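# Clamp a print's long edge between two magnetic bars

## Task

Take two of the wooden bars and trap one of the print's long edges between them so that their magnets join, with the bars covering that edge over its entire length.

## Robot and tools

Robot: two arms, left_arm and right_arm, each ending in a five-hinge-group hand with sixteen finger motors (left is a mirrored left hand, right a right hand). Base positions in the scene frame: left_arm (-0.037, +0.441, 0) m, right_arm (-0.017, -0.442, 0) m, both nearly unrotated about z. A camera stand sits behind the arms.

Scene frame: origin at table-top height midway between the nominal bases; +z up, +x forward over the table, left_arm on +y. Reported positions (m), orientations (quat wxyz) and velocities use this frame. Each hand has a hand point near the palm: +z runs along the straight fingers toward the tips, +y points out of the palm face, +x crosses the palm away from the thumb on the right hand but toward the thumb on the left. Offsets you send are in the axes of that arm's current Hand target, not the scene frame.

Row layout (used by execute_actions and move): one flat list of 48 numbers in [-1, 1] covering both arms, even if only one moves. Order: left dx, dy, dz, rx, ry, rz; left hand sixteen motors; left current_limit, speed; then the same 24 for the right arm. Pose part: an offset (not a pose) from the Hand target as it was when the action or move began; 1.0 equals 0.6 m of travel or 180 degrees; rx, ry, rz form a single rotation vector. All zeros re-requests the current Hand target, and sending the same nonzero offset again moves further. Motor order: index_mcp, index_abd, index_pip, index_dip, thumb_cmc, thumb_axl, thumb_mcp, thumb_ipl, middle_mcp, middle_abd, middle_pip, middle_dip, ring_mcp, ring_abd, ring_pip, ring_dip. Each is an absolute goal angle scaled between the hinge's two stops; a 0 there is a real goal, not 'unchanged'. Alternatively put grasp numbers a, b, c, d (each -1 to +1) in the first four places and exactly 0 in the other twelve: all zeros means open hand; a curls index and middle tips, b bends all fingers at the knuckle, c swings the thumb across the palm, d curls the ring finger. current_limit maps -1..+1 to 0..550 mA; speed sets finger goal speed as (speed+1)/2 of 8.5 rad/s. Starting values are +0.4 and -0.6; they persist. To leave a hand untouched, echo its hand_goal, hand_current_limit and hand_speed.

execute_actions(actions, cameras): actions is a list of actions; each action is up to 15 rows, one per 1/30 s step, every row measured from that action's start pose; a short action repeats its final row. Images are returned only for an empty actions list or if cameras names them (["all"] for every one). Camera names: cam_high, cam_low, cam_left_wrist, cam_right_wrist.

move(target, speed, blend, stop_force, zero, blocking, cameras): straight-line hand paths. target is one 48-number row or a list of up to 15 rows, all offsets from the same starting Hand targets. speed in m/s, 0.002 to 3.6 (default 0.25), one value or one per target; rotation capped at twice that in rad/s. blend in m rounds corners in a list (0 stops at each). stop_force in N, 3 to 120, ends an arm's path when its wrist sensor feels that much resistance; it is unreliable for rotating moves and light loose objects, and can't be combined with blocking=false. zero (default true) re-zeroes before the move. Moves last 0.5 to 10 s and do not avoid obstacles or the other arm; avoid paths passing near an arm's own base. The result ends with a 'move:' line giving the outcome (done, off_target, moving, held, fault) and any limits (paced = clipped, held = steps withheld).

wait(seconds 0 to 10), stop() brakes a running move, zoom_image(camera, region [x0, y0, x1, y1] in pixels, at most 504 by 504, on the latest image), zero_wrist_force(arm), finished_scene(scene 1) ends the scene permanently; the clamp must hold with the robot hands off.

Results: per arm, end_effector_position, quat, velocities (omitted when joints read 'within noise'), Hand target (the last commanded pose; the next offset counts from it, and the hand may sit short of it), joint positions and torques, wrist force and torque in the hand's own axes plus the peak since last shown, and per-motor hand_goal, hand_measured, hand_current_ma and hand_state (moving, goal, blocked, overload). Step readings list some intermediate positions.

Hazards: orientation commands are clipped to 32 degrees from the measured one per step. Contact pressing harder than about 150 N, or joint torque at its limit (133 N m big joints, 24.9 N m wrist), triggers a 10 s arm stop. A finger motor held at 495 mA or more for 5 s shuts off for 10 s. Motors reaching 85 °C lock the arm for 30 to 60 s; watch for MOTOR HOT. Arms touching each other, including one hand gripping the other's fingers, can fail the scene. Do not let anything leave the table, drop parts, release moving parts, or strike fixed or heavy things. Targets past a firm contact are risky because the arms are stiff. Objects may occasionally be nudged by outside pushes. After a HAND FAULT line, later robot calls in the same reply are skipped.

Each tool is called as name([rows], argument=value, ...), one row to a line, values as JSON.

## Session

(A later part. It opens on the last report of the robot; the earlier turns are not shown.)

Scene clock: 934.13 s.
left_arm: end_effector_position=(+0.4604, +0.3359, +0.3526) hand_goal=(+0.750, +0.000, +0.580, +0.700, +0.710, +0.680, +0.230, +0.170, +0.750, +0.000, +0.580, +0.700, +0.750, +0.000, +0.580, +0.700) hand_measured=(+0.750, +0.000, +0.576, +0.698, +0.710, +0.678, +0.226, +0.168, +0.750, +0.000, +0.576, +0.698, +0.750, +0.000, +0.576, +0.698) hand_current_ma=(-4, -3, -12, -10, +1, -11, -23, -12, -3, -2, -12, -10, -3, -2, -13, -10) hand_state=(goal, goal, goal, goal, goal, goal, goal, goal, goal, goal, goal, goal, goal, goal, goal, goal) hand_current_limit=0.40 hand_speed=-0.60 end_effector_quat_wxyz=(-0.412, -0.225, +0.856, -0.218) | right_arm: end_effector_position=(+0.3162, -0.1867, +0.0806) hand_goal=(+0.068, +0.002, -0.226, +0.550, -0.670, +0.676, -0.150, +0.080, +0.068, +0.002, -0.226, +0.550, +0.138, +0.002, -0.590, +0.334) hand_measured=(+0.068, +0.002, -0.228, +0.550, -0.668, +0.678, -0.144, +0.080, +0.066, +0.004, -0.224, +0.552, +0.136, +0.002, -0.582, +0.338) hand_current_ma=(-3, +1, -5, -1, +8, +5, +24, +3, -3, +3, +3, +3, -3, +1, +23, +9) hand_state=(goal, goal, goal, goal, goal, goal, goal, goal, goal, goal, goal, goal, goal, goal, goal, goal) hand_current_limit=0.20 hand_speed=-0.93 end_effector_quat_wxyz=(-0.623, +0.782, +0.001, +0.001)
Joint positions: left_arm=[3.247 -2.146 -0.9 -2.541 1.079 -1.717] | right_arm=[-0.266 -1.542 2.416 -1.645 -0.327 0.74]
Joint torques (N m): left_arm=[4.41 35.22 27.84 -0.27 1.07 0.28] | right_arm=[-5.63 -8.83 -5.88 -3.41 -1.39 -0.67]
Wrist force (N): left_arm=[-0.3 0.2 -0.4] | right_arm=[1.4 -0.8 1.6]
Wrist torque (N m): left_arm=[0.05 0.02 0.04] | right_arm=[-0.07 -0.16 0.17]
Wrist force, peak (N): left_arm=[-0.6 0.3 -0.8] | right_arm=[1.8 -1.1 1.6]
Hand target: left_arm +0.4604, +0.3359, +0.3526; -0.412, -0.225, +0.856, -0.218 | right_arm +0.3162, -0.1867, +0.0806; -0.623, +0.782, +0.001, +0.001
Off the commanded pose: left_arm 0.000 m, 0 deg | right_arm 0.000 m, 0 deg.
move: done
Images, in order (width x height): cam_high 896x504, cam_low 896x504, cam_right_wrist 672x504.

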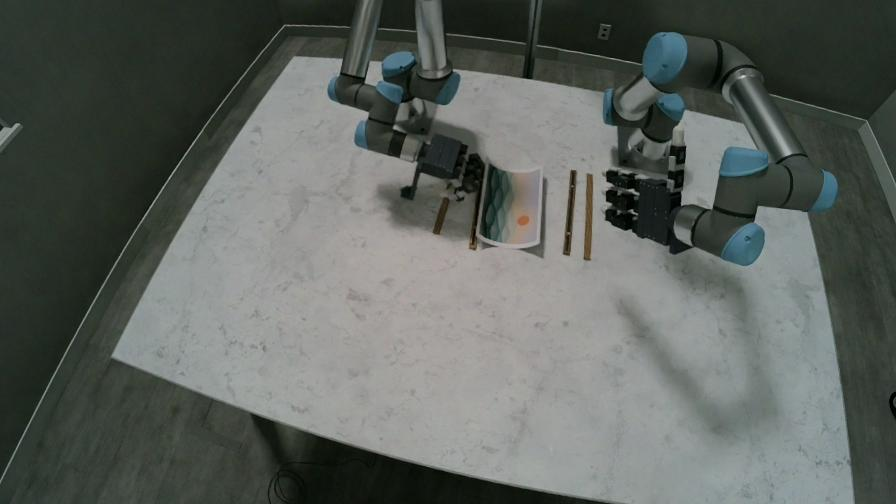

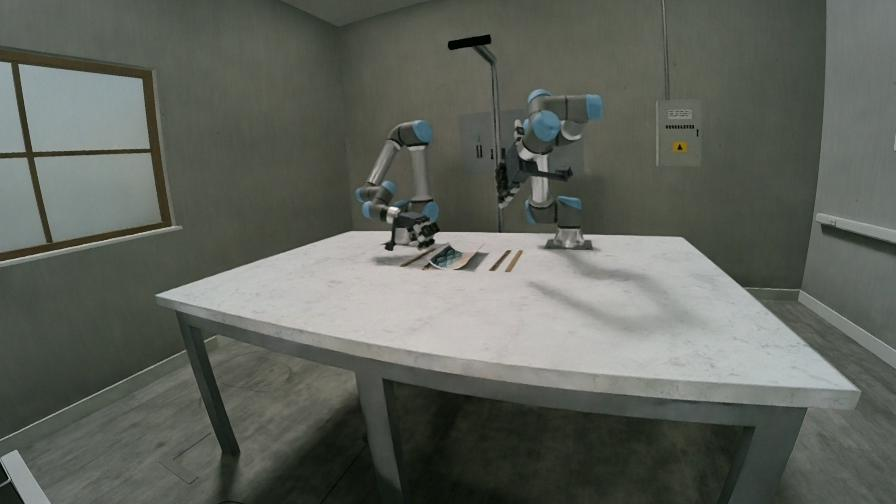

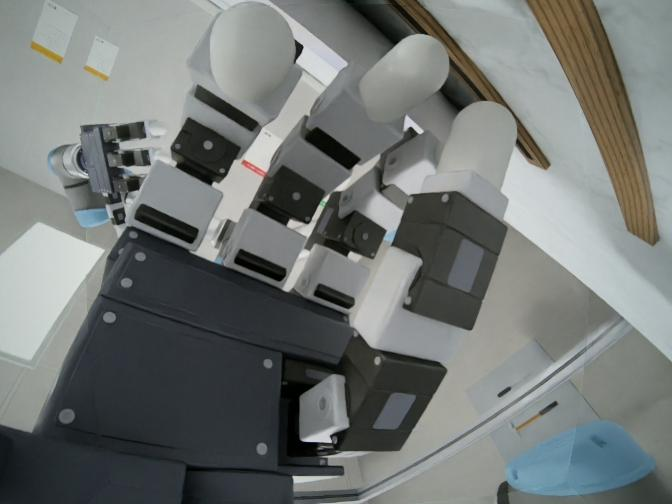

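move(target=[0,0,0,0,0,0, 0,0,0,0,0,0,0,0,0,0,0,0,0,0,0,0,0.4,-0.6, 0,0.0212,0.02355,-0.0617,0,0, 0.2055,0.001,-0.4161,0.5507,-0.671,0.6766,0.0562,0.1676,0.2055,0.001,-0.4161,0.5507,0.137,0.001,-0.591,0.333,0.2,-0.88], speed=0.05, cameras=["cam_high", "cam_low", "cam_right_wrist"])

Scene clock: 943.53 s.
left_arm: end_effector_position=(+0.4604, +0.3359, +0.3526) hand_goal=(+0.750, +0.000, +0.580, +0.700, +0.710, +0.680, +0.230, +0.170, +0.750, +0.000, +0.580, +0.700, +0.750, +0.000, +0.580, +0.700) hand_measured=(+0.750, +0.000, +0.576, +0.698, +0.710, +0.678, +0.226, +0.168, +0.750, +0.000, +0.576, +0.698, +0.750, +0.000, +0.576, +0.698) hand_current_ma=(-4, -3, -12, -10, +1, -11, -23, -12, -3, -2, -12, -10, -3, -2, -13, -10) hand_state=(goal, goal, goal, goal, goal, goal, goal, goal, goal, goal, goal, goal, goal, goal, goal, goal) hand_current_limit=0.40 hand_speed=-0.60 end_effector_quat_wxyz=(-0.412, -0.225, +0.856, -0.218) | right_arm: end_effector_position=(+0.3161, -0.1758, +0.0649) hand_goal=(+0.206, +0.002, -0.416, +0.550, -0.670, +0.676, +0.056, +0.168, +0.206, +0.002, -0.416, +0.550, +0.138, +0.002, -0.590, +0.334) hand_measured=(+0.198, +0.002, -0.410, +0.550, -0.668, +0.678, +0.054, +0.166, +0.198, +0.004, -0.412, +0.552, +0.136, +0.002, -0.582, +0.338) hand_current_ma=(-26, +1, +20, -1, +8, +5, -9, -8, -28, +3, +16, +3, -3, +1, +23, +9) hand_state=(goal, goal, goal, goal, goal, goal, goal, goal, goal, goal, goal, goal, goal, goal, goal, goal) hand_current_limit=0.20 hand_speed=-0.88 end_effector_quat_wxyz=(-0.544, +0.839, +0.001, +0.001)
Joint positions: left_arm=[3.247 -2.146 -0.9 -2.541 1.079 -1.717] | right_arm=[-0.148 -1.511 2.486 -2.284 -0.436 1.28]
Joint torques (N m): left_arm=[3.99 35.47 27.96 -0.21 1.04 0.34] | right_arm=[-5.97 -22.91 -7.92 0.06 4.36 -1.46]
Wrist force (N): left_arm=[-0.2 0.4 -0.8] | right_arm=[1.2 -0.4 1.3]
Wrist torque (N m): left_arm=[0.13 0.00 0.04] | right_arm=[0.08 -0.15 0.13]
Wrist force, peak (N): left_arm=[-0.5 0.5 -0.8] | right_arm=[1.8 -1.2 1.6]
Hand target: left_arm +0.4604, +0.3359, +0.3526; -0.412, -0.225, +0.856, -0.218 | right_arm +0.3162, -0.1758, +0.0650; -0.544, +0.839, +0.001, +0.001
Off the commanded pose: left_arm 0.000 m, 0 deg | right_arm 0.000 m, 0 deg.
move: done
Images, in order (width x height): cam_high 896x504, cam_low 896x504, cam_right_wrist 672x504.

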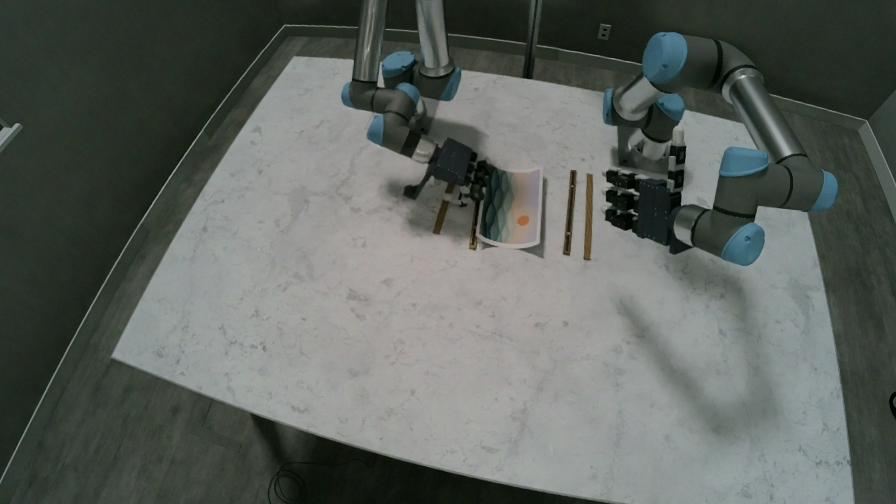

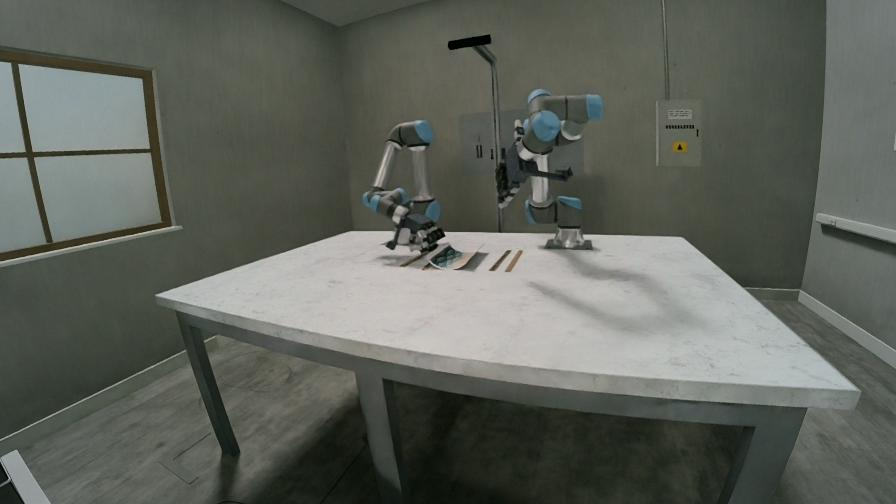

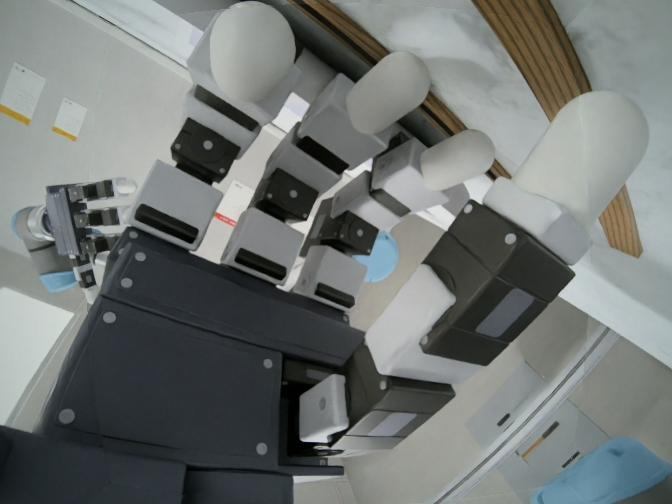

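zoom_image(camera="cam_high", region=[400, 130, 520, 260])

zoom_image(camera="cam_low", region=[370, 210, 470, 280])

Scaled by 3.877 from the camera's 896x504 image, which has a finer 1280x720 frame.

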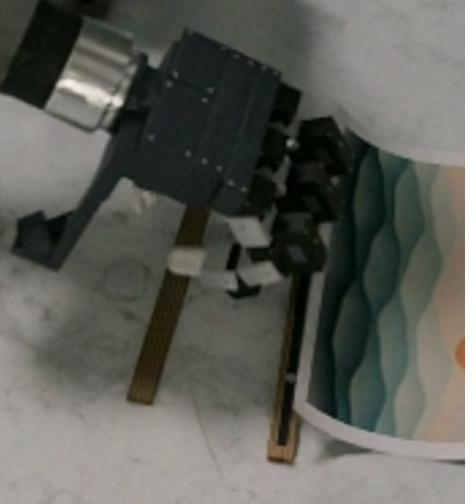

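Scaled by 5.040 from the camera's 896x504 image, which has a finer 1280x720 frame.

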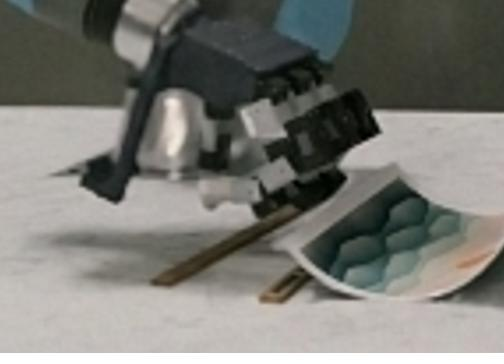

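move(target=[0,0,0,0,0,0, 0,0,0,0,0,0,0,0,0,0,0,0,0,0,0,0,0.4,-0.6, 0,0.0342,0.0153,0,0,0, 0.2055,0.001,-0.4161,0.5507,-0.671,0.6766,0.0562,0.1676,0.2055,0.001,-0.4161,0.5507,0.137,0.001,-0.591,0.333,0.2,-0.88], speed=0.012, stop_force=3, cameras=["cam_right_wrist"])

move(target=[0,0,0,0,0,0, 0,0,0,0,0,0,0,0,0,0,0,0,0,0,0,0,0.4,-0.6, 0,0.0076,0.0034,0,0,0, 0.2055,0.001,-0.4161,0.5507,-0.671,0.6766,0.0562,0.1676,0.2055,0.001,-0.4161,0.5507,0.137,0.001,-0.591,0.333,0.2,-0.88], speed=0.003, stop_force=3, cameras=["cam_right_wrist", "cam_low"])

Scene clock: 966.07 s.
left_arm: end_effector_position=(+0.4604, +0.3359, +0.3526) hand_goal=(+0.750, +0.000, +0.580, +0.700, +0.710, +0.680, +0.230, +0.170, +0.750, +0.000, +0.580, +0.700, +0.750, +0.000, +0.580, +0.700) hand_measured=(+0.750, +0.000, +0.576, +0.698, +0.710, +0.678, +0.226, +0.168, +0.750, +0.000, +0.576, +0.698, +0.750, +0.000, +0.576, +0.698) hand_current_ma=(-4, -3, -12, -10, +1, -11, -23, -12, -3, -2, -12, -10, -3, -2, -13, -10) hand_state=(goal, goal, goal, goal, goal, goal, goal, goal, goal, goal, goal, goal, goal, goal, goal, goal) hand_current_limit=0.40 hand_speed=-0.60 end_effector_quat_wxyz=(-0.412, -0.225, +0.856, -0.218) | right_arm: end_effector_position=(+0.3163, -0.1758, +0.0425) hand_goal=(+0.206, +0.002, -0.416, +0.550, -0.670, +0.676, +0.056, +0.168, +0.206, +0.002, -0.416, +0.550, +0.138, +0.002, -0.590, +0.334) hand_measured=(+0.198, +0.002, -0.410, +0.550, -0.668, +0.678, +0.054, +0.166, +0.198, +0.004, -0.412, +0.552, +0.136, +0.002, -0.582, +0.338) hand_current_ma=(-26, +1, +20, -1, +8, +5, -9, -8, -28, +3, +16, +3, -3, +1, +23, +9) hand_state=(goal, goal, goal, goal, goal, goal, goal, goal, goal, goal, goal, goal, goal, goal, goal, goal) hand_current_limit=0.20 hand_speed=-0.88 end_effector_quat_wxyz=(-0.544, +0.839, +0.001, +0.001)
Joint positions: left_arm=[3.247 -2.146 -0.9 -2.541 1.079 -1.717] | right_arm=[-0.148 -1.436 2.506 -2.379 -0.436 1.28]
Joint torques (N m): left_arm=[3.74 35.62 26.89 -0.37 1.12 0.3] | right_arm=[4.56 -25.81 -16.18 0.07 4.05 1.7]
Wrist force (N): left_arm=[0.1 -0.2 -0.3] | right_arm=[1.2 -0.9 0.9]
Wrist torque (N m): left_arm=[0.00 -0.04 0.08] | right_arm=[0.03 -0.13 0.12]
Wrist force, peak (N): left_arm=[-0.4 0.6 -0.9] | right_arm=[1.4 -1.0 1.3]
Hand target: left_arm +0.4604, +0.3359, +0.3526; -0.412, -0.225, +0.856, -0.218 | right_arm +0.3163, -0.1758, +0.0425; -0.544, +0.839, +0.001, +0.001
Off the commanded pose: left_arm 0.000 m, 0 deg | right_arm 0.000 m, 0 deg.
move: done
Images, in order (width x height): cam_right_wrist 672x504.

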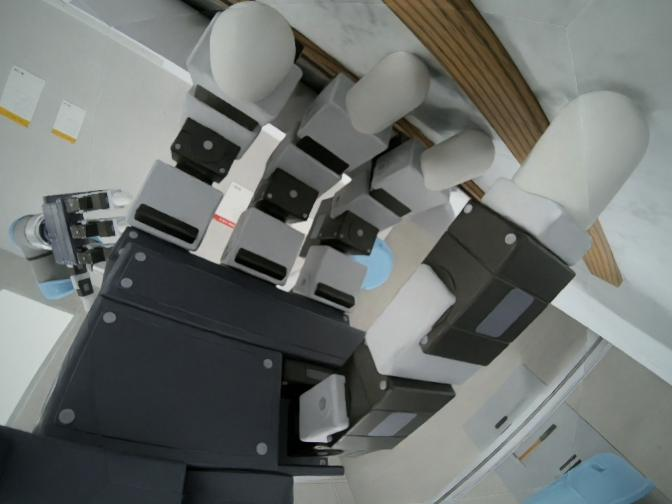

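Scene clock: 967.30 s.
left_arm: end_effector_position=(+0.4604, +0.3359, +0.3526) hand_goal=(+0.750, +0.000, +0.580, +0.700, +0.710, +0.680, +0.230, +0.170, +0.750, +0.000, +0.580, +0.700, +0.750, +0.000, +0.580, +0.700) hand_measured=(+0.750, +0.000, +0.576, +0.698, +0.710, +0.678, +0.226, +0.168, +0.750, +0.000, +0.576, +0.698, +0.750, +0.000, +0.576, +0.698) hand_current_ma=(-4, -3, -12, -10, +1, -11, -23, -12, -3, -2, -12, -10, -3, -2, -13, -10) hand_state=(goal, goal, goal, goal, goal, goal, goal, goal, goal, goal, goal, goal, goal, goal, goal, goal) hand_current_limit=0.40 hand_speed=-0.60 end_effector_quat_wxyz=(-0.412, -0.225, +0.856, -0.218) | right_arm: end_effector_position=(+0.3163, -0.1758, +0.0411) hand_goal=(+0.206, +0.002, -0.416, +0.550, -0.670, +0.676, +0.056, +0.168, +0.206, +0.002, -0.416, +0.550, +0.138, +0.002, -0.590, +0.334) hand_measured=(+0.204, +0.002, -0.422, +0.548, -0.668, +0.678, +0.054, +0.166, +0.202, +0.004, -0.418, +0.550, +0.136, +0.002, -0.582, +0.338) hand_current_ma=(-4, +1, -16, -6, +8, +5, -9, -8, -13, +3, -6, -2, -3, +1, +23, +9) hand_state=(goal, goal, goal, goal, goal, goal, goal, goal, goal, goal, goal, goal, goal, goal, goal, goal) hand_current_limit=0.20 hand_speed=-0.88 end_effector_quat_wxyz=(-0.544, +0.839, +0.001, +0.001)
Joint positions: left_arm=[3.247 -2.146 -0.9 -2.541 1.079 -1.717] | right_arm=[-0.148 -1.431 2.507 -2.385 -0.436 1.28]
Joint torques (N m): left_arm=[4.17 35.22 27.03 -0.35 0.99 0.37] | right_arm=[3.65 -25.46 -16.44 0.17 3.03 0.29]
Wrist force (N): left_arm=[-0.3 0.2 -0.3] | right_arm=[1.4 -2.4 0.9]
Wrist torque (N m): left_arm=[0.05 0.02 0.03] | right_arm=[0.06 -0.13 0.11]
Wrist force, peak (N): left_arm=[-0.7 0.0 -0.6] | right_arm=[1.4 -4.7 0.9]
Hand target: left_arm +0.4604, +0.3359, +0.3526; -0.412, -0.225, +0.856, -0.218 | right_arm +0.3163, -0.1758, +0.0411; -0.544, +0.839, +0.001, +0.001 (not the last commanded pose)
Off the commanded pose: left_arm 0.000 m, 0 deg | right_arm 0.004 m, 0 deg.
move: contact (right_arm)
Images, in order (width x height): cam_low 896x504, cam_right_wrist 672x504.

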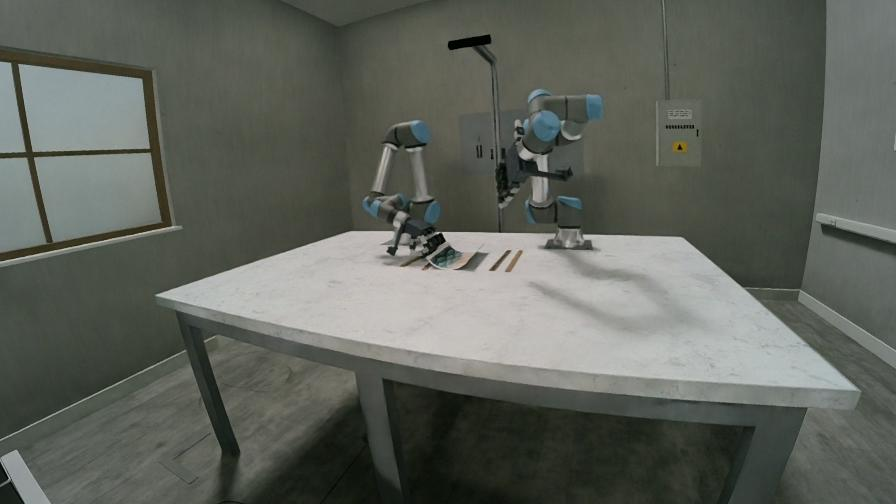

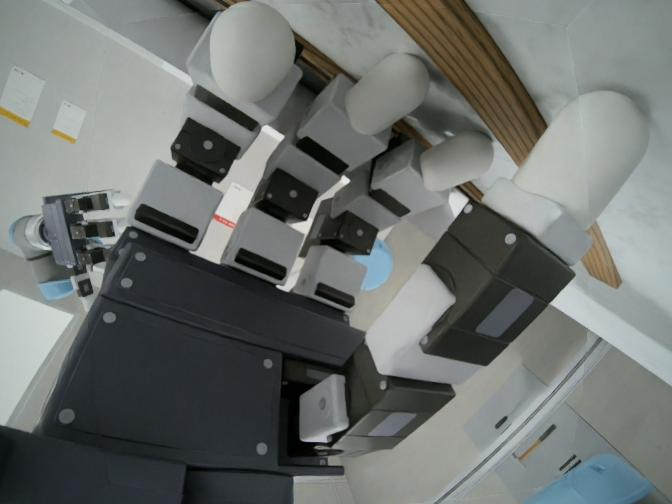

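move(target=[0,0,0,0,0,0, 0,0,0,0,0,0,0,0,0,0,0,0,0,0,0,0,0.4,-0.6, 0,0,0,0,0,0, 0.2055,0.001,-0.4161,0.5507,-0.671,0.6766,-0.045,0.1676,0.2055,0.001,-0.4161,0.5507,0.137,0.001,-0.591,0.333,0.2,-0.93], speed=0.003, cameras=["cam_right_wrist", "cam_high"])

Scene clock: 978.33 s.
left_arm: end_effector_position=(+0.4604, +0.3359, +0.3526) hand_goal=(+0.750, +0.000, +0.580, +0.700, +0.710, +0.680, +0.230, +0.170, +0.750, +0.000, +0.580, +0.700, +0.750, +0.000, +0.580, +0.700) hand_measured=(+0.750, +0.000, +0.576, +0.698, +0.710, +0.678, +0.226, +0.168, +0.750, +0.000, +0.576, +0.698, +0.750, +0.000, +0.576, +0.698) hand_current_ma=(-4, -3, -12, -10, +1, -11, -23, -12, -3, -2, -12, -10, -3, -2, -13, -10) hand_state=(goal, goal, goal, goal, goal, goal, goal, goal, goal, goal, goal, goal, goal, goal, goal, goal) hand_current_limit=0.40 hand_speed=-0.60 end_effector_quat_wxyz=(-0.412, -0.225, +0.856, -0.218) | right_arm: end_effector_position=(+0.3163, -0.1758, +0.0411) hand_goal=(+0.206, +0.002, -0.416, +0.550, -0.670, +0.676, -0.044, +0.168, +0.206, +0.002, -0.416, +0.550, +0.138, +0.002, -0.590, +0.334) hand_measured=(+0.204, +0.002, -0.422, +0.548, -0.668, +0.678, -0.034, +0.168, +0.202, +0.004, -0.418, +0.550, +0.136, +0.002, -0.582, +0.338) hand_current_ma=(-4, +1, -16, -6, +8, +5, +45, +0, -13, +3, -6, -2, -3, +1, +23, +9) hand_state=(goal, goal, goal, goal, goal, goal, goal, goal, goal, goal, goal, goal, goal, goal, goal, goal) hand_current_limit=0.20 hand_speed=-0.93 end_effector_quat_wxyz=(-0.544, +0.839, +0.001, +0.001)
Joint positions: left_arm=[3.247 -2.146 -0.9 -2.541 1.079 -1.717] | right_arm=[-0.148 -1.431 2.507 -2.385 -0.436 1.28]
Joint torques (N m): left_arm=[4.56 35.03 27.81 -0.29 1.09 0.31] | right_arm=[2.61 -25.31 -17.98 -0.25 -1.27 -0.29]
Wrist force (N): left_arm=[-0.5 0.2 -0.5] | right_arm=[1.6 -3.0 0.6]
Wrist torque (N m): left_arm=[0.08 0.05 0.01] | right_arm=[-0.02 -0.16 0.12]
Wrist force, peak (N): left_arm=[-0.7 -0.3 -0.7] | right_arm=[1.7 -3.1 1.1]
Hand target: left_arm +0.4604, +0.3359, +0.3526; -0.412, -0.225, +0.856, -0.218 | right_arm +0.3163, -0.1758, +0.0411; -0.544, +0.839, +0.001, +0.001
Off the commanded pose: left_arm 0.000 m, 0 deg | right_arm 0.000 m, 0 deg.
move: done
Images, in order (width x height): cam_high 896x504, cam_right_wrist 672x504.

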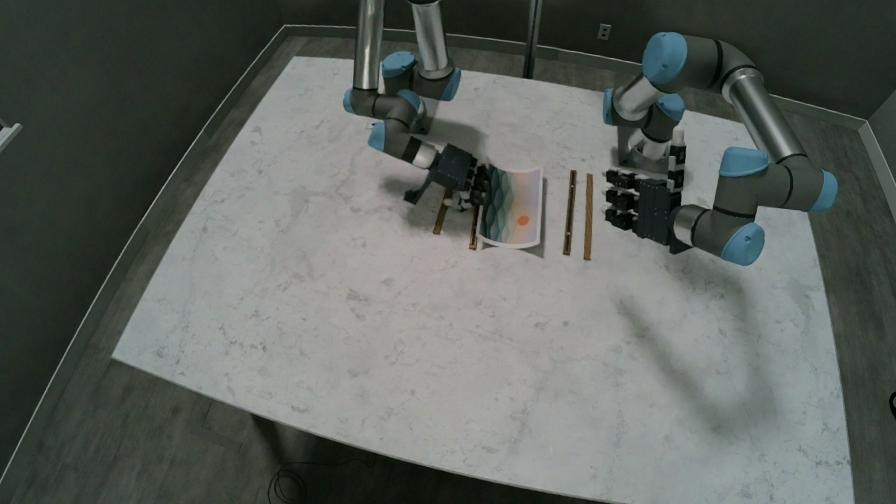

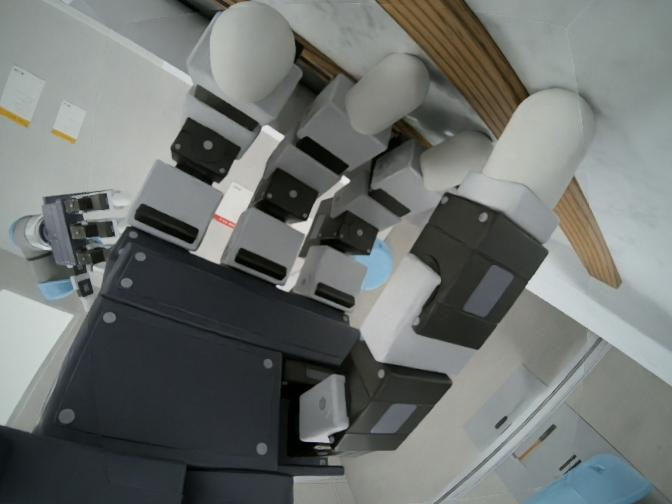

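move(target=[0,0,0,0,0,0, 0,0,0,0,0,0,0,0,0,0,0,0,0,0,0,0,0.4,-0.6, 0,0,0,0,0,0, 0.2055,0.001,-0.4161,0.5507,-0.671,0.6766,-0.08,0.1676,0.2055,0.001,-0.4161,0.5507,0.137,0.001,-0.591,0.333,0.2,-0.93], speed=0.003, cameras=["cam_right_wrist"])

zoom_image(camera="cam_right_wrist", region=[330, 0, 672, 300])

Scene clock: 984.97 s.
left_arm: end_effector_position=(+0.4604, +0.3359, +0.3526) hand_goal=(+0.750, +0.000, +0.580, +0.700, +0.710, +0.680, +0.230, +0.170, +0.750, +0.000, +0.580, +0.700, +0.750, +0.000, +0.580, +0.700) hand_measured=(+0.750, +0.000, +0.576, +0.698, +0.710, +0.678, +0.226, +0.168, +0.750, +0.000, +0.576, +0.698, +0.750, +0.000, +0.576, +0.698) hand_current_ma=(-4, -3, -12, -10, +1, -11, -23, -12, -3, -2, -12, -10, -3, -2, -13, -10) hand_state=(goal, goal, goal, goal, goal, goal, goal, goal, goal, goal, goal, goal, goal, goal, goal, goal) hand_current_limit=0.40 hand_speed=-0.60 end_effector_quat_wxyz=(-0.412, -0.225, +0.856, -0.218) | right_arm: end_effector_position=(+0.3163, -0.1758, +0.0411) hand_goal=(+0.206, +0.002, -0.416, +0.550, -0.670, +0.676, -0.080, +0.168, +0.206, +0.002, -0.416, +0.550, +0.138, +0.002, -0.590, +0.334) hand_measured=(+0.204, +0.002, -0.422, +0.548, -0.668, +0.678, -0.074, +0.168, +0.202, +0.004, -0.418, +0.550, +0.136, +0.002, -0.582, +0.338) hand_current_ma=(-4, +1, -16, -6, +8, +5, +28, +1, -13, +3, -6, -2, -3, +1, +23, +9) hand_state=(goal, goal, goal, goal, goal, goal, goal, goal, goal, goal, goal, goal, goal, goal, goal, goal) hand_current_limit=0.20 hand_speed=-0.93 end_effector_quat_wxyz=(-0.544, +0.839, +0.001, +0.001)
Joint positions: left_arm=[3.247 -2.146 -0.9 -2.541 1.079 -1.717] | right_arm=[-0.148 -1.431 2.507 -2.385 -0.436 1.28]
Joint torques (N m): left_arm=[5.09 35.4 27.25 -0.28 0.96 0.4] | right_arm=[1.54 -21.56 -17.66 -0.23 -1.21 -0.29]
Wrist force (N): left_arm=[-0.1 0.2 -0.3] | right_arm=[1.4 -2.7 1.0]
Wrist torque (N m): left_arm=[0.05 0.00 0.06] | right_arm=[-0.01 -0.13 0.09]
Wrist force, peak (N): left_arm=[-0.4 0.3 -1.0] | right_arm=[1.7 -3.4 0.8]
Hand target: left_arm +0.4604, +0.3359, +0.3526; -0.412, -0.225, +0.856, -0.218 | right_arm +0.3163, -0.1758, +0.0411; -0.544, +0.839, +0.001, +0.001
Off the commanded pose: left_arm 0.000 m, 0 deg | right_arm 0.000 m, 0 deg.
move: done
Images, in order (width x height): cam_right_wrist 672x504.

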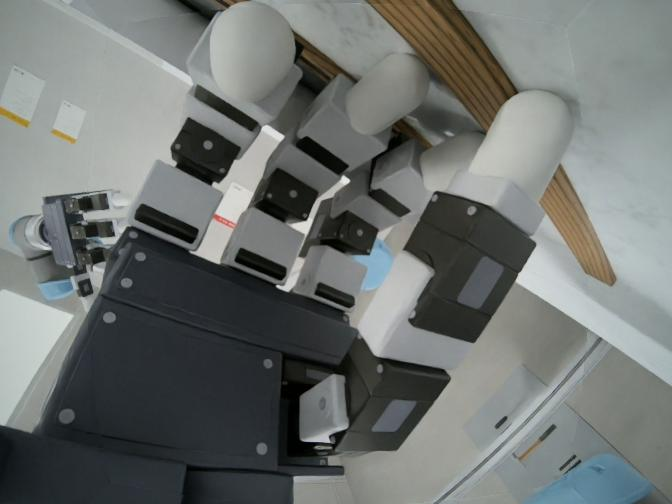

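Scaled by 1.474 from the camera's 672x504 image, which has a finer 960x720 frame.

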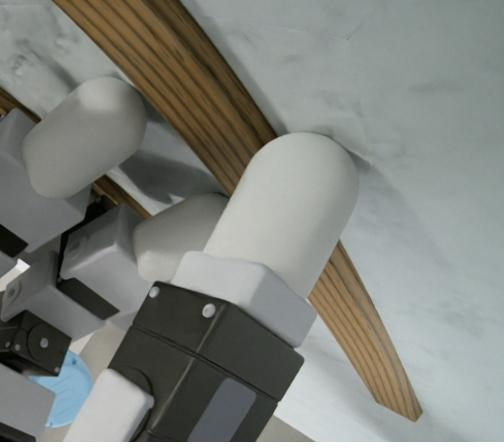

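move(target=[0,0,0,0,0,0, 0,0,0,0,0,0,0,0,0,0,0,0,0,0,0,0,0.4,-0.6, 0,0,0,0,0,0, 0.2055,0.001,-0.4161,0.5507,-0.671,0.6766,-0.115,0.1676,0.2055,0.001,-0.4161,0.5507,0.137,0.001,-0.591,0.333,0.2,-0.95], speed=0.003, cameras=["cam_right_wrist"])

zoom_image(camera="cam_right_wrist", region=[330, 0, 672, 300])

Scene clock: 992.20 s.
left_arm: end_effector_position=(+0.4604, +0.3359, +0.3526) hand_goal=(+0.750, +0.000, +0.580, +0.700, +0.710, +0.680, +0.230, +0.170, +0.750, +0.000, +0.580, +0.700, +0.750, +0.000, +0.580, +0.700) hand_measured=(+0.750, +0.000, +0.576, +0.698, +0.710, +0.678, +0.226, +0.168, +0.750, +0.000, +0.576, +0.698, +0.750, +0.000, +0.576, +0.698) hand_current_ma=(-4, -3, -12, -10, +1, -11, -23, -12, -3, -2, -12, -10, -3, -2, -13, -10) hand_state=(goal, goal, goal, goal, goal, goal, goal, goal, goal, goal, goal, goal, goal, goal, goal, goal) hand_current_limit=0.40 hand_speed=-0.60 end_effector_quat_wxyz=(-0.412, -0.225, +0.856, -0.218) | right_arm: end_effector_position=(+0.3163, -0.1758, +0.0411) hand_goal=(+0.206, +0.002, -0.416, +0.550, -0.670, +0.676, -0.114, +0.168, +0.206, +0.002, -0.416, +0.550, +0.138, +0.002, -0.590, +0.334) hand_measured=(+0.204, +0.002, -0.422, +0.548, -0.668, +0.678, -0.106, +0.168, +0.202, +0.004, -0.418, +0.550, +0.136, +0.002, -0.582, +0.338) hand_current_ma=(-4, +1, -16, -6, +8, +5, +38, +1, -13, +3, -6, -2, -3, +1, +23, +9) hand_state=(goal, goal, goal, goal, goal, goal, goal, goal, goal, goal, goal, goal, goal, goal, goal, goal) hand_current_limit=0.20 hand_speed=-0.95 end_effector_quat_wxyz=(-0.544, +0.839, +0.001, +0.001)
Joint positions: left_arm=[3.247 -2.146 -0.9 -2.541 1.079 -1.717] | right_arm=[-0.148 -1.431 2.507 -2.385 -0.436 1.28]
Joint torques (N m): left_arm=[4.85 35.82 27.34 -0.25 1.1 0.35] | right_arm=[1 -18.49 -17.44 -0.4 -1.14 -0.2]
Wrist force (N): left_arm=[-0.2 -0.1 -0.6] | right_arm=[1.5 -2.3 0.6]
Wrist torque (N m): left_arm=[0.04 0.00 0.05] | right_arm=[0.07 -0.12 0.12]
Wrist force, peak (N): left_arm=[-0.2 -0.2 -1.2] | right_arm=[1.6 -2.9 1.1]
Hand target: left_arm +0.4604, +0.3359, +0.3526; -0.412, -0.225, +0.856, -0.218 | right_arm +0.3163, -0.1758, +0.0411; -0.544, +0.839, +0.001, +0.001
Off the commanded pose: left_arm 0.000 m, 0 deg | right_arm 0.000 m, 0 deg.
move: done
Images, in order (width x height): cam_right_wrist 672x504.

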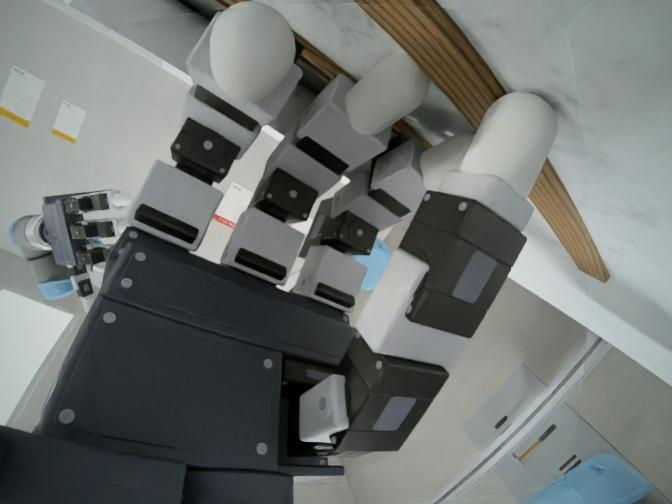

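Scaled by 1.474 from the camera's 672x504 image, which has a finer 960x720 frame.

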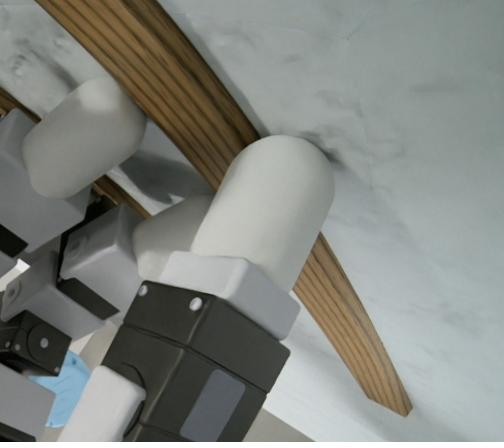

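move(target=[0,0,0,0,0,0, 0,0,0,0,0,0,0,0,0,0,0,0,0,0,0,0,0.4,-0.6, 0,0,0,0,0,0, 0.2055,0.001,-0.4161,0.5507,-0.671,0.6766,-0.15,0.1676,0.2055,0.001,-0.4161,0.5507,0.137,0.001,-0.591,0.333,0.2,-0.95], speed=0.003, cameras=["cam_right_wrist"])

zoom_image(camera="cam_right_wrist", region=[330, 0, 672, 300])

Scene clock: 996.53 s.
left_arm: end_effector_position=(+0.4604, +0.3359, +0.3526) hand_goal=(+0.750, +0.000, +0.580, +0.700, +0.710, +0.680, +0.230, +0.170, +0.750, +0.000, +0.580, +0.700, +0.750, +0.000, +0.580, +0.700) hand_measured=(+0.750, +0.000, +0.576, +0.698, +0.710, +0.678, +0.226, +0.168, +0.750, +0.000, +0.576, +0.698, +0.750, +0.000, +0.576, +0.698) hand_current_ma=(-4, -3, -12, -10, +1, -11, -23, -12, -3, -2, -12, -10, -3, -2, -13, -10) hand_state=(goal, goal, goal, goal, goal, goal, goal, goal, goal, goal, goal, goal, goal, goal, goal, goal) hand_current_limit=0.40 hand_speed=-0.60 end_effector_quat_wxyz=(-0.412, -0.225, +0.856, -0.218) | right_arm: end_effector_position=(+0.3163, -0.1758, +0.0411) hand_goal=(+0.206, +0.002, -0.416, +0.550, -0.670, +0.676, -0.150, +0.168, +0.206, +0.002, -0.416, +0.550, +0.138, +0.002, -0.590, +0.334) hand_measured=(+0.204, +0.002, -0.422, +0.548, -0.668, +0.678, -0.114, +0.174, +0.202, +0.004, -0.418, +0.550, +0.136, +0.002, -0.582, +0.338) hand_current_ma=(-3, +1, -16, -6, +7, +5, +190, +29, -12, +3, -6, -2, -3, +1, +23, +9) hand_state=(goal, goal, goal, goal, goal, goal, blocked, goal, goal, goal, goal, goal, goal, goal, goal, goal) hand_current_limit=0.20 hand_speed=-0.95 end_effector_quat_wxyz=(-0.544, +0.839, +0.001, +0.001)
Joint positions: left_arm=[3.247 -2.146 -0.9 -2.541 1.079 -1.717] | right_arm=[-0.148 -1.431 2.507 -2.385 -0.436 1.28]
Joint torques (N m): left_arm=[4.19 35.41 27.6 -0.26 1.06 0.23] | right_arm=[0.41 -17.3 -17.64 -0.5 -1 -0.17]
Wrist force (N): left_arm=[-0.2 0.1 -0.6] | right_arm=[1.4 -2.7 0.1]
Wrist torque (N m): left_arm=[0.06 0.00 0.05] | right_arm=[-0.03 -0.12 0.09]
Wrist force, peak (N): left_arm=[-0.7 0.3 -0.9] | right_arm=[1.4 -3.0 0.8]
Hand target: left_arm +0.4604, +0.3359, +0.3526; -0.412, -0.225, +0.856, -0.218 | right_arm +0.3163, -0.1758, +0.0411; -0.544, +0.839, +0.001, +0.001
Off the commanded pose: left_arm 0.000 m, 0 deg | right_arm 0.000 m, 0 deg.
move: done
Images, in order (width x height): cam_right_wrist 672x504.

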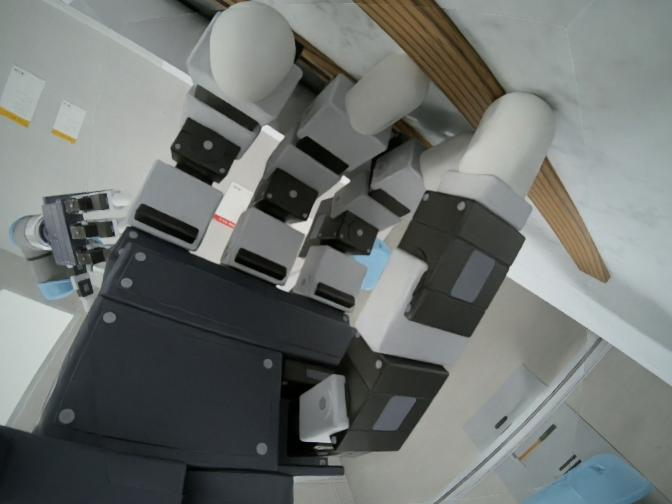

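Scaled by 1.474 from the camera's 672x504 image, which has a finer 960x720 frame.

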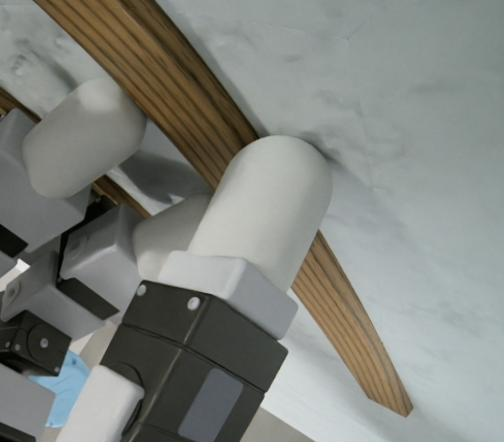

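move(target=[0,0,0,0,0,0, 0,0,0,0,0,0,0,0,0,0,0,0,0,0,0,0,0.4,-0.6, 0,0,0,0,0,0, 0.2055,0.001,-0.4161,0.5507,-0.671,0.6766,-0.19,0.1676,0.2055,0.001,-0.4161,0.5507,0.137,0.001,-0.591,0.333,0.2,-0.95], speed=0.003, cameras=["cam_right_wrist"])

zoom_image(camera="cam_right_wrist", region=[330, 0, 672, 300])

Scene clock: 1011.60 s.
left_arm: end_effector_position=(+0.4604, +0.3359, +0.3526) hand_goal=(+0.750, +0.000, +0.580, +0.700, +0.710, +0.680, +0.230, +0.170, +0.750, +0.000, +0.580, +0.700, +0.750, +0.000, +0.580, +0.700) hand_measured=(+0.750, +0.000, +0.576, +0.698, +0.710, +0.678, +0.226, +0.168, +0.750, +0.000, +0.576, +0.698, +0.750, +0.000, +0.576, +0.698) hand_current_ma=(-4, -3, -12, -10, +1, -11, -23, -12, -3, -2, -12, -10, -3, -2, -13, -10) hand_state=(goal, goal, goal, goal, goal, goal, goal, goal, goal, goal, goal, goal, goal, goal, goal, goal) hand_current_limit=0.40 hand_speed=-0.60 end_effector_quat_wxyz=(-0.412, -0.225, +0.856, -0.218) | right_arm: end_effector_position=(+0.3163, -0.1758, +0.0411) hand_goal=(+0.206, +0.002, -0.416, +0.550, -0.670, +0.676, -0.190, +0.168, +0.206, +0.002, -0.416, +0.550, +0.138, +0.002, -0.590, +0.334) hand_measured=(+0.206, +0.002, -0.422, +0.548, -0.668, +0.678, -0.120, +0.180, +0.202, +0.004, -0.418, +0.550, +0.136, +0.002, -0.582, +0.338) hand_current_ma=(-2, +1, -16, -6, +7, +5, +330, +59, -11, +3, -6, -2, -3, +1, +23, +9) hand_state=(goal, goal, goal, goal, goal, goal, blocked, goal, goal, goal, goal, goal, goal, goal, goal, goal) hand_current_limit=0.20 hand_speed=-0.95 end_effector_quat_wxyz=(-0.544, +0.839, +0.001, +0.001)
Joint positions: left_arm=[3.247 -2.146 -0.9 -2.541 1.079 -1.717] | right_arm=[-0.148 -1.431 2.507 -2.385 -0.436 1.28]
Joint torques (N m): left_arm=[4.19 35.34 27.78 -0.17 1.05 0.35] | right_arm=[-2.28 -18.64 -15.71 -0.83 -0.93 0.02]
Wrist force (N): left_arm=[-0.5 0.0 -0.5] | right_arm=[1.3 -2.7 -0.7]
Wrist torque (N m): left_arm=[0.05 0.04 0.01] | right_arm=[-0.05 -0.10 0.09]
Wrist force, peak (N): left_arm=[-0.6 -0.1 -1.0] | right_arm=[1.8 -3.0 -0.1]
Hand target: left_arm +0.4604, +0.3359, +0.3526; -0.412, -0.225, +0.856, -0.218 | right_arm +0.3163, -0.1758, +0.0411; -0.544, +0.839, +0.001, +0.001
Off the commanded pose: left_arm 0.000 m, 0 deg | right_arm 0.000 m, 0 deg.
move: done
Images, in order (width x height): cam_right_wrist 672x504.

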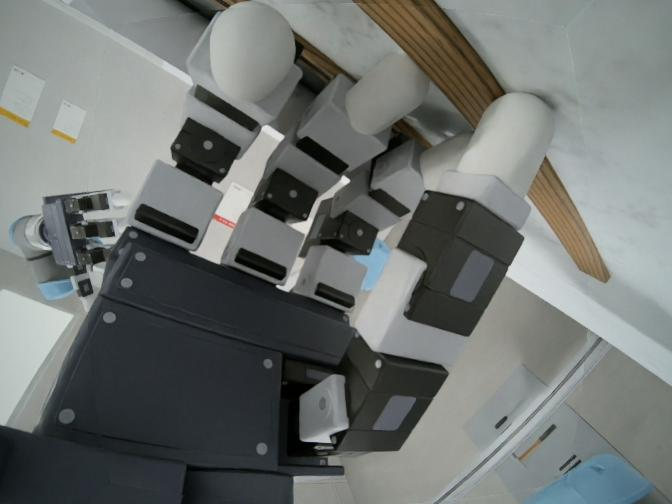

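Scaled by 1.474 from the camera's 672x504 image, which has a finer 960x720 frame.

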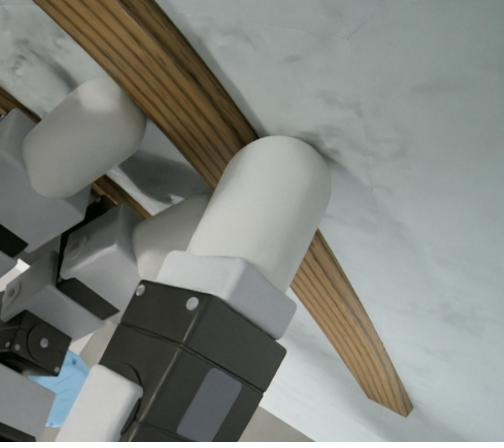

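move(target=[0,0,0,0,0,0, 0,0,0,0,0,0,0,0,0,0,0,0,0,0,0,0,0.4,-0.6, 0,-0.0122,-0.00544,0,0,0, 0.2055,0.001,-0.4161,0.5507,-0.671,0.6766,-0.19,0.1676,0.2055,0.001,-0.4161,0.5507,0.137,0.001,-0.591,0.333,0.2,-0.95], speed=0.008, cameras=["cam_right_wrist", "cam_low"])

zoom_image(camera="cam_right_wrist", region=[330, 0, 672, 300])

zoom_image(camera="cam_low", region=[370, 210, 470, 280])

Scene clock: 1018.27 s.
left_arm: end_effector_position=(+0.4604, +0.3359, +0.3526) hand_goal=(+0.750, +0.000, +0.580, +0.700, +0.710, +0.680, +0.230, +0.170, +0.750, +0.000, +0.580, +0.700, +0.750, +0.000, +0.580, +0.700) hand_measured=(+0.750, +0.000, +0.576, +0.698, +0.710, +0.678, +0.226, +0.168, +0.750, +0.000, +0.576, +0.698, +0.750, +0.000, +0.576, +0.698) hand_current_ma=(-4, -3, -12, -10, +1, -11, -23, -12, -3, -2, -12, -10, -3, -2, -13, -10) hand_state=(goal, goal, goal, goal, goal, goal, goal, goal, goal, goal, goal, goal, goal, goal, goal, goal) hand_current_limit=0.40 hand_speed=-0.60 end_effector_quat_wxyz=(-0.412, -0.225, +0.856, -0.218) | right_arm: end_effector_position=(+0.3163, -0.1758, +0.0492) hand_goal=(+0.206, +0.002, -0.416, +0.550, -0.670, +0.676, -0.190, +0.168, +0.206, +0.002, -0.416, +0.550, +0.138, +0.002, -0.590, +0.334) hand_measured=(+0.206, +0.002, -0.412, +0.550, -0.668, +0.678, -0.186, +0.170, +0.206, +0.004, -0.412, +0.550, +0.136, +0.002, -0.582, +0.338) hand_current_ma=(+0, +1, +15, +0, +7, +5, +18, +11, +0, +3, +10, +0, -3, +1, +23, +9) hand_state=(goal, goal, goal, goal, goal, goal, goal, goal, goal, goal, goal, goal, goal, goal, goal, goal) hand_current_limit=0.20 hand_speed=-0.95 end_effector_quat_wxyz=(-0.544, +0.839, +0.001, +0.001)
Joint positions: left_arm=[3.247 -2.146 -0.9 -2.541 1.079 -1.717] | right_arm=[-0.148 -1.459 2.501 -2.351 -0.436 1.28]
Joint torques (N m): left_arm=[5.05 35.6 27.46 -0.22 1.05 0.3] | right_arm=[2.27 -13.04 -16.37 -3.03 -0.88 -0.28]
Wrist force (N): left_arm=[-0.1 0.4 -0.5] | right_arm=[1.2 -0.6 1.0]
Wrist torque (N m): left_arm=[0.09 -0.01 0.05] | right_arm=[0.06 -0.15 0.12]
Wrist force, peak (N): left_arm=[-0.5 0.2 -1.1] | right_arm=[1.7 -3.1 -0.7]
Hand target: left_arm +0.4604, +0.3359, +0.3526; -0.412, -0.225, +0.856, -0.218 | right_arm +0.3163, -0.1758, +0.0492; -0.544, +0.839, +0.001, +0.001
Off the commanded pose: left_arm 0.000 m, 0 deg | right_arm 0.000 m, 0 deg.
move: done
Images, in order (width x height): cam_low 896x504, cam_right_wrist 672x504.

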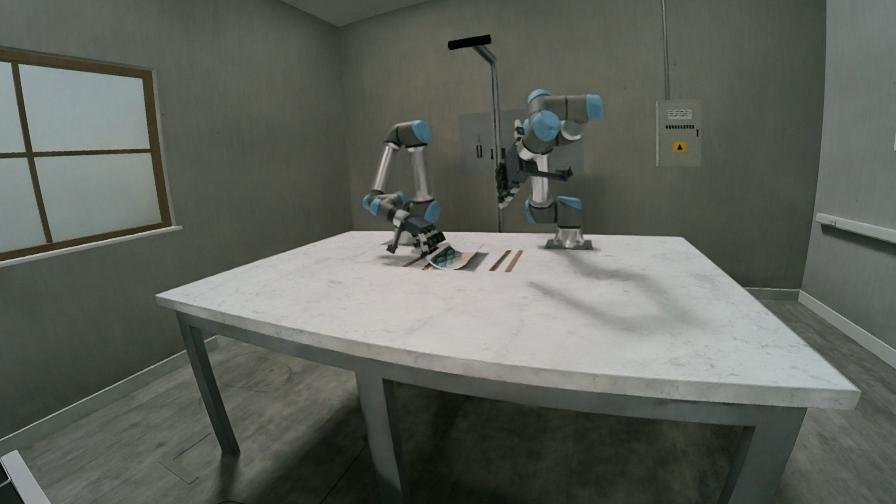

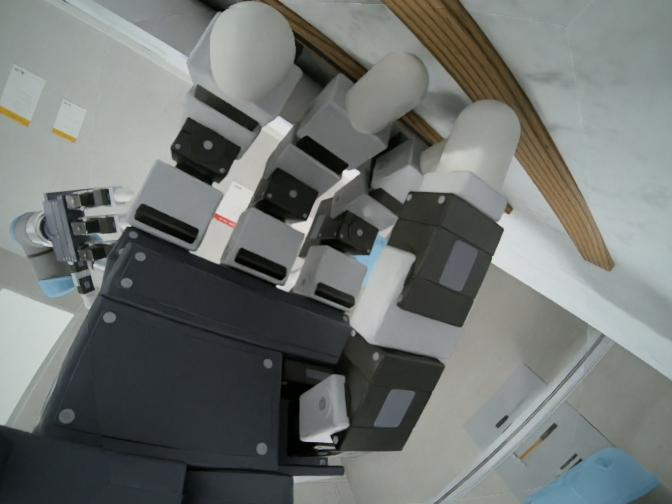

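Scaled by 1.474 from the camera's 672x504 image, which has a finer 960x720 frame.

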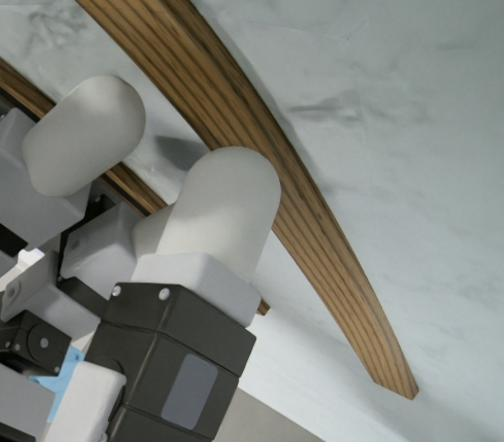

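Scaled by 5.040 from the camera's 896x504 image, which has a finer 1280x720 frame.

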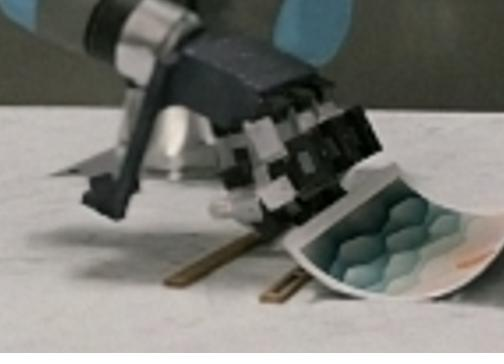

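zoom_image(camera="cam_low", region=[488, 262, 518, 276])

zoom_image(camera="cam_low", region=[395, 255, 435, 275])

zoom_image(camera="cam_right_wrist", region=[540, 180, 640, 290])

Scaled by 16.800 from the camera's 896x504 image, which has a finer 1280x720 frame.

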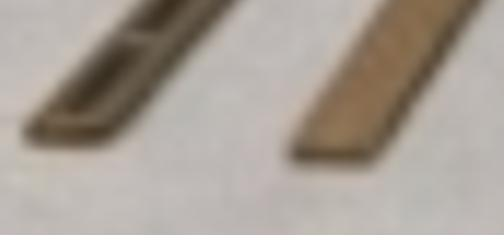

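Scaled by 12.600 from the camera's 896x504 image, which has a finer 1280x720 frame.

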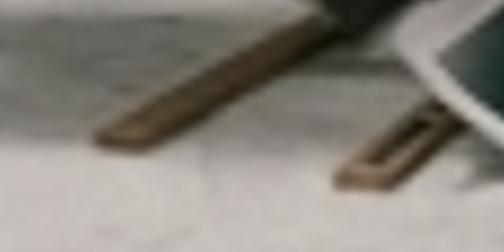

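Scaled by 4.582 from the camera's 672x504 image, which has a finer 960x720 frame.

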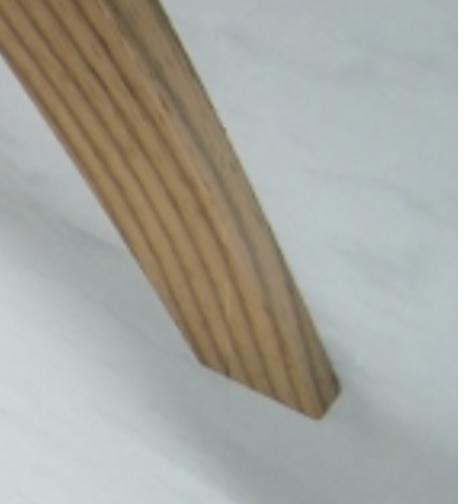

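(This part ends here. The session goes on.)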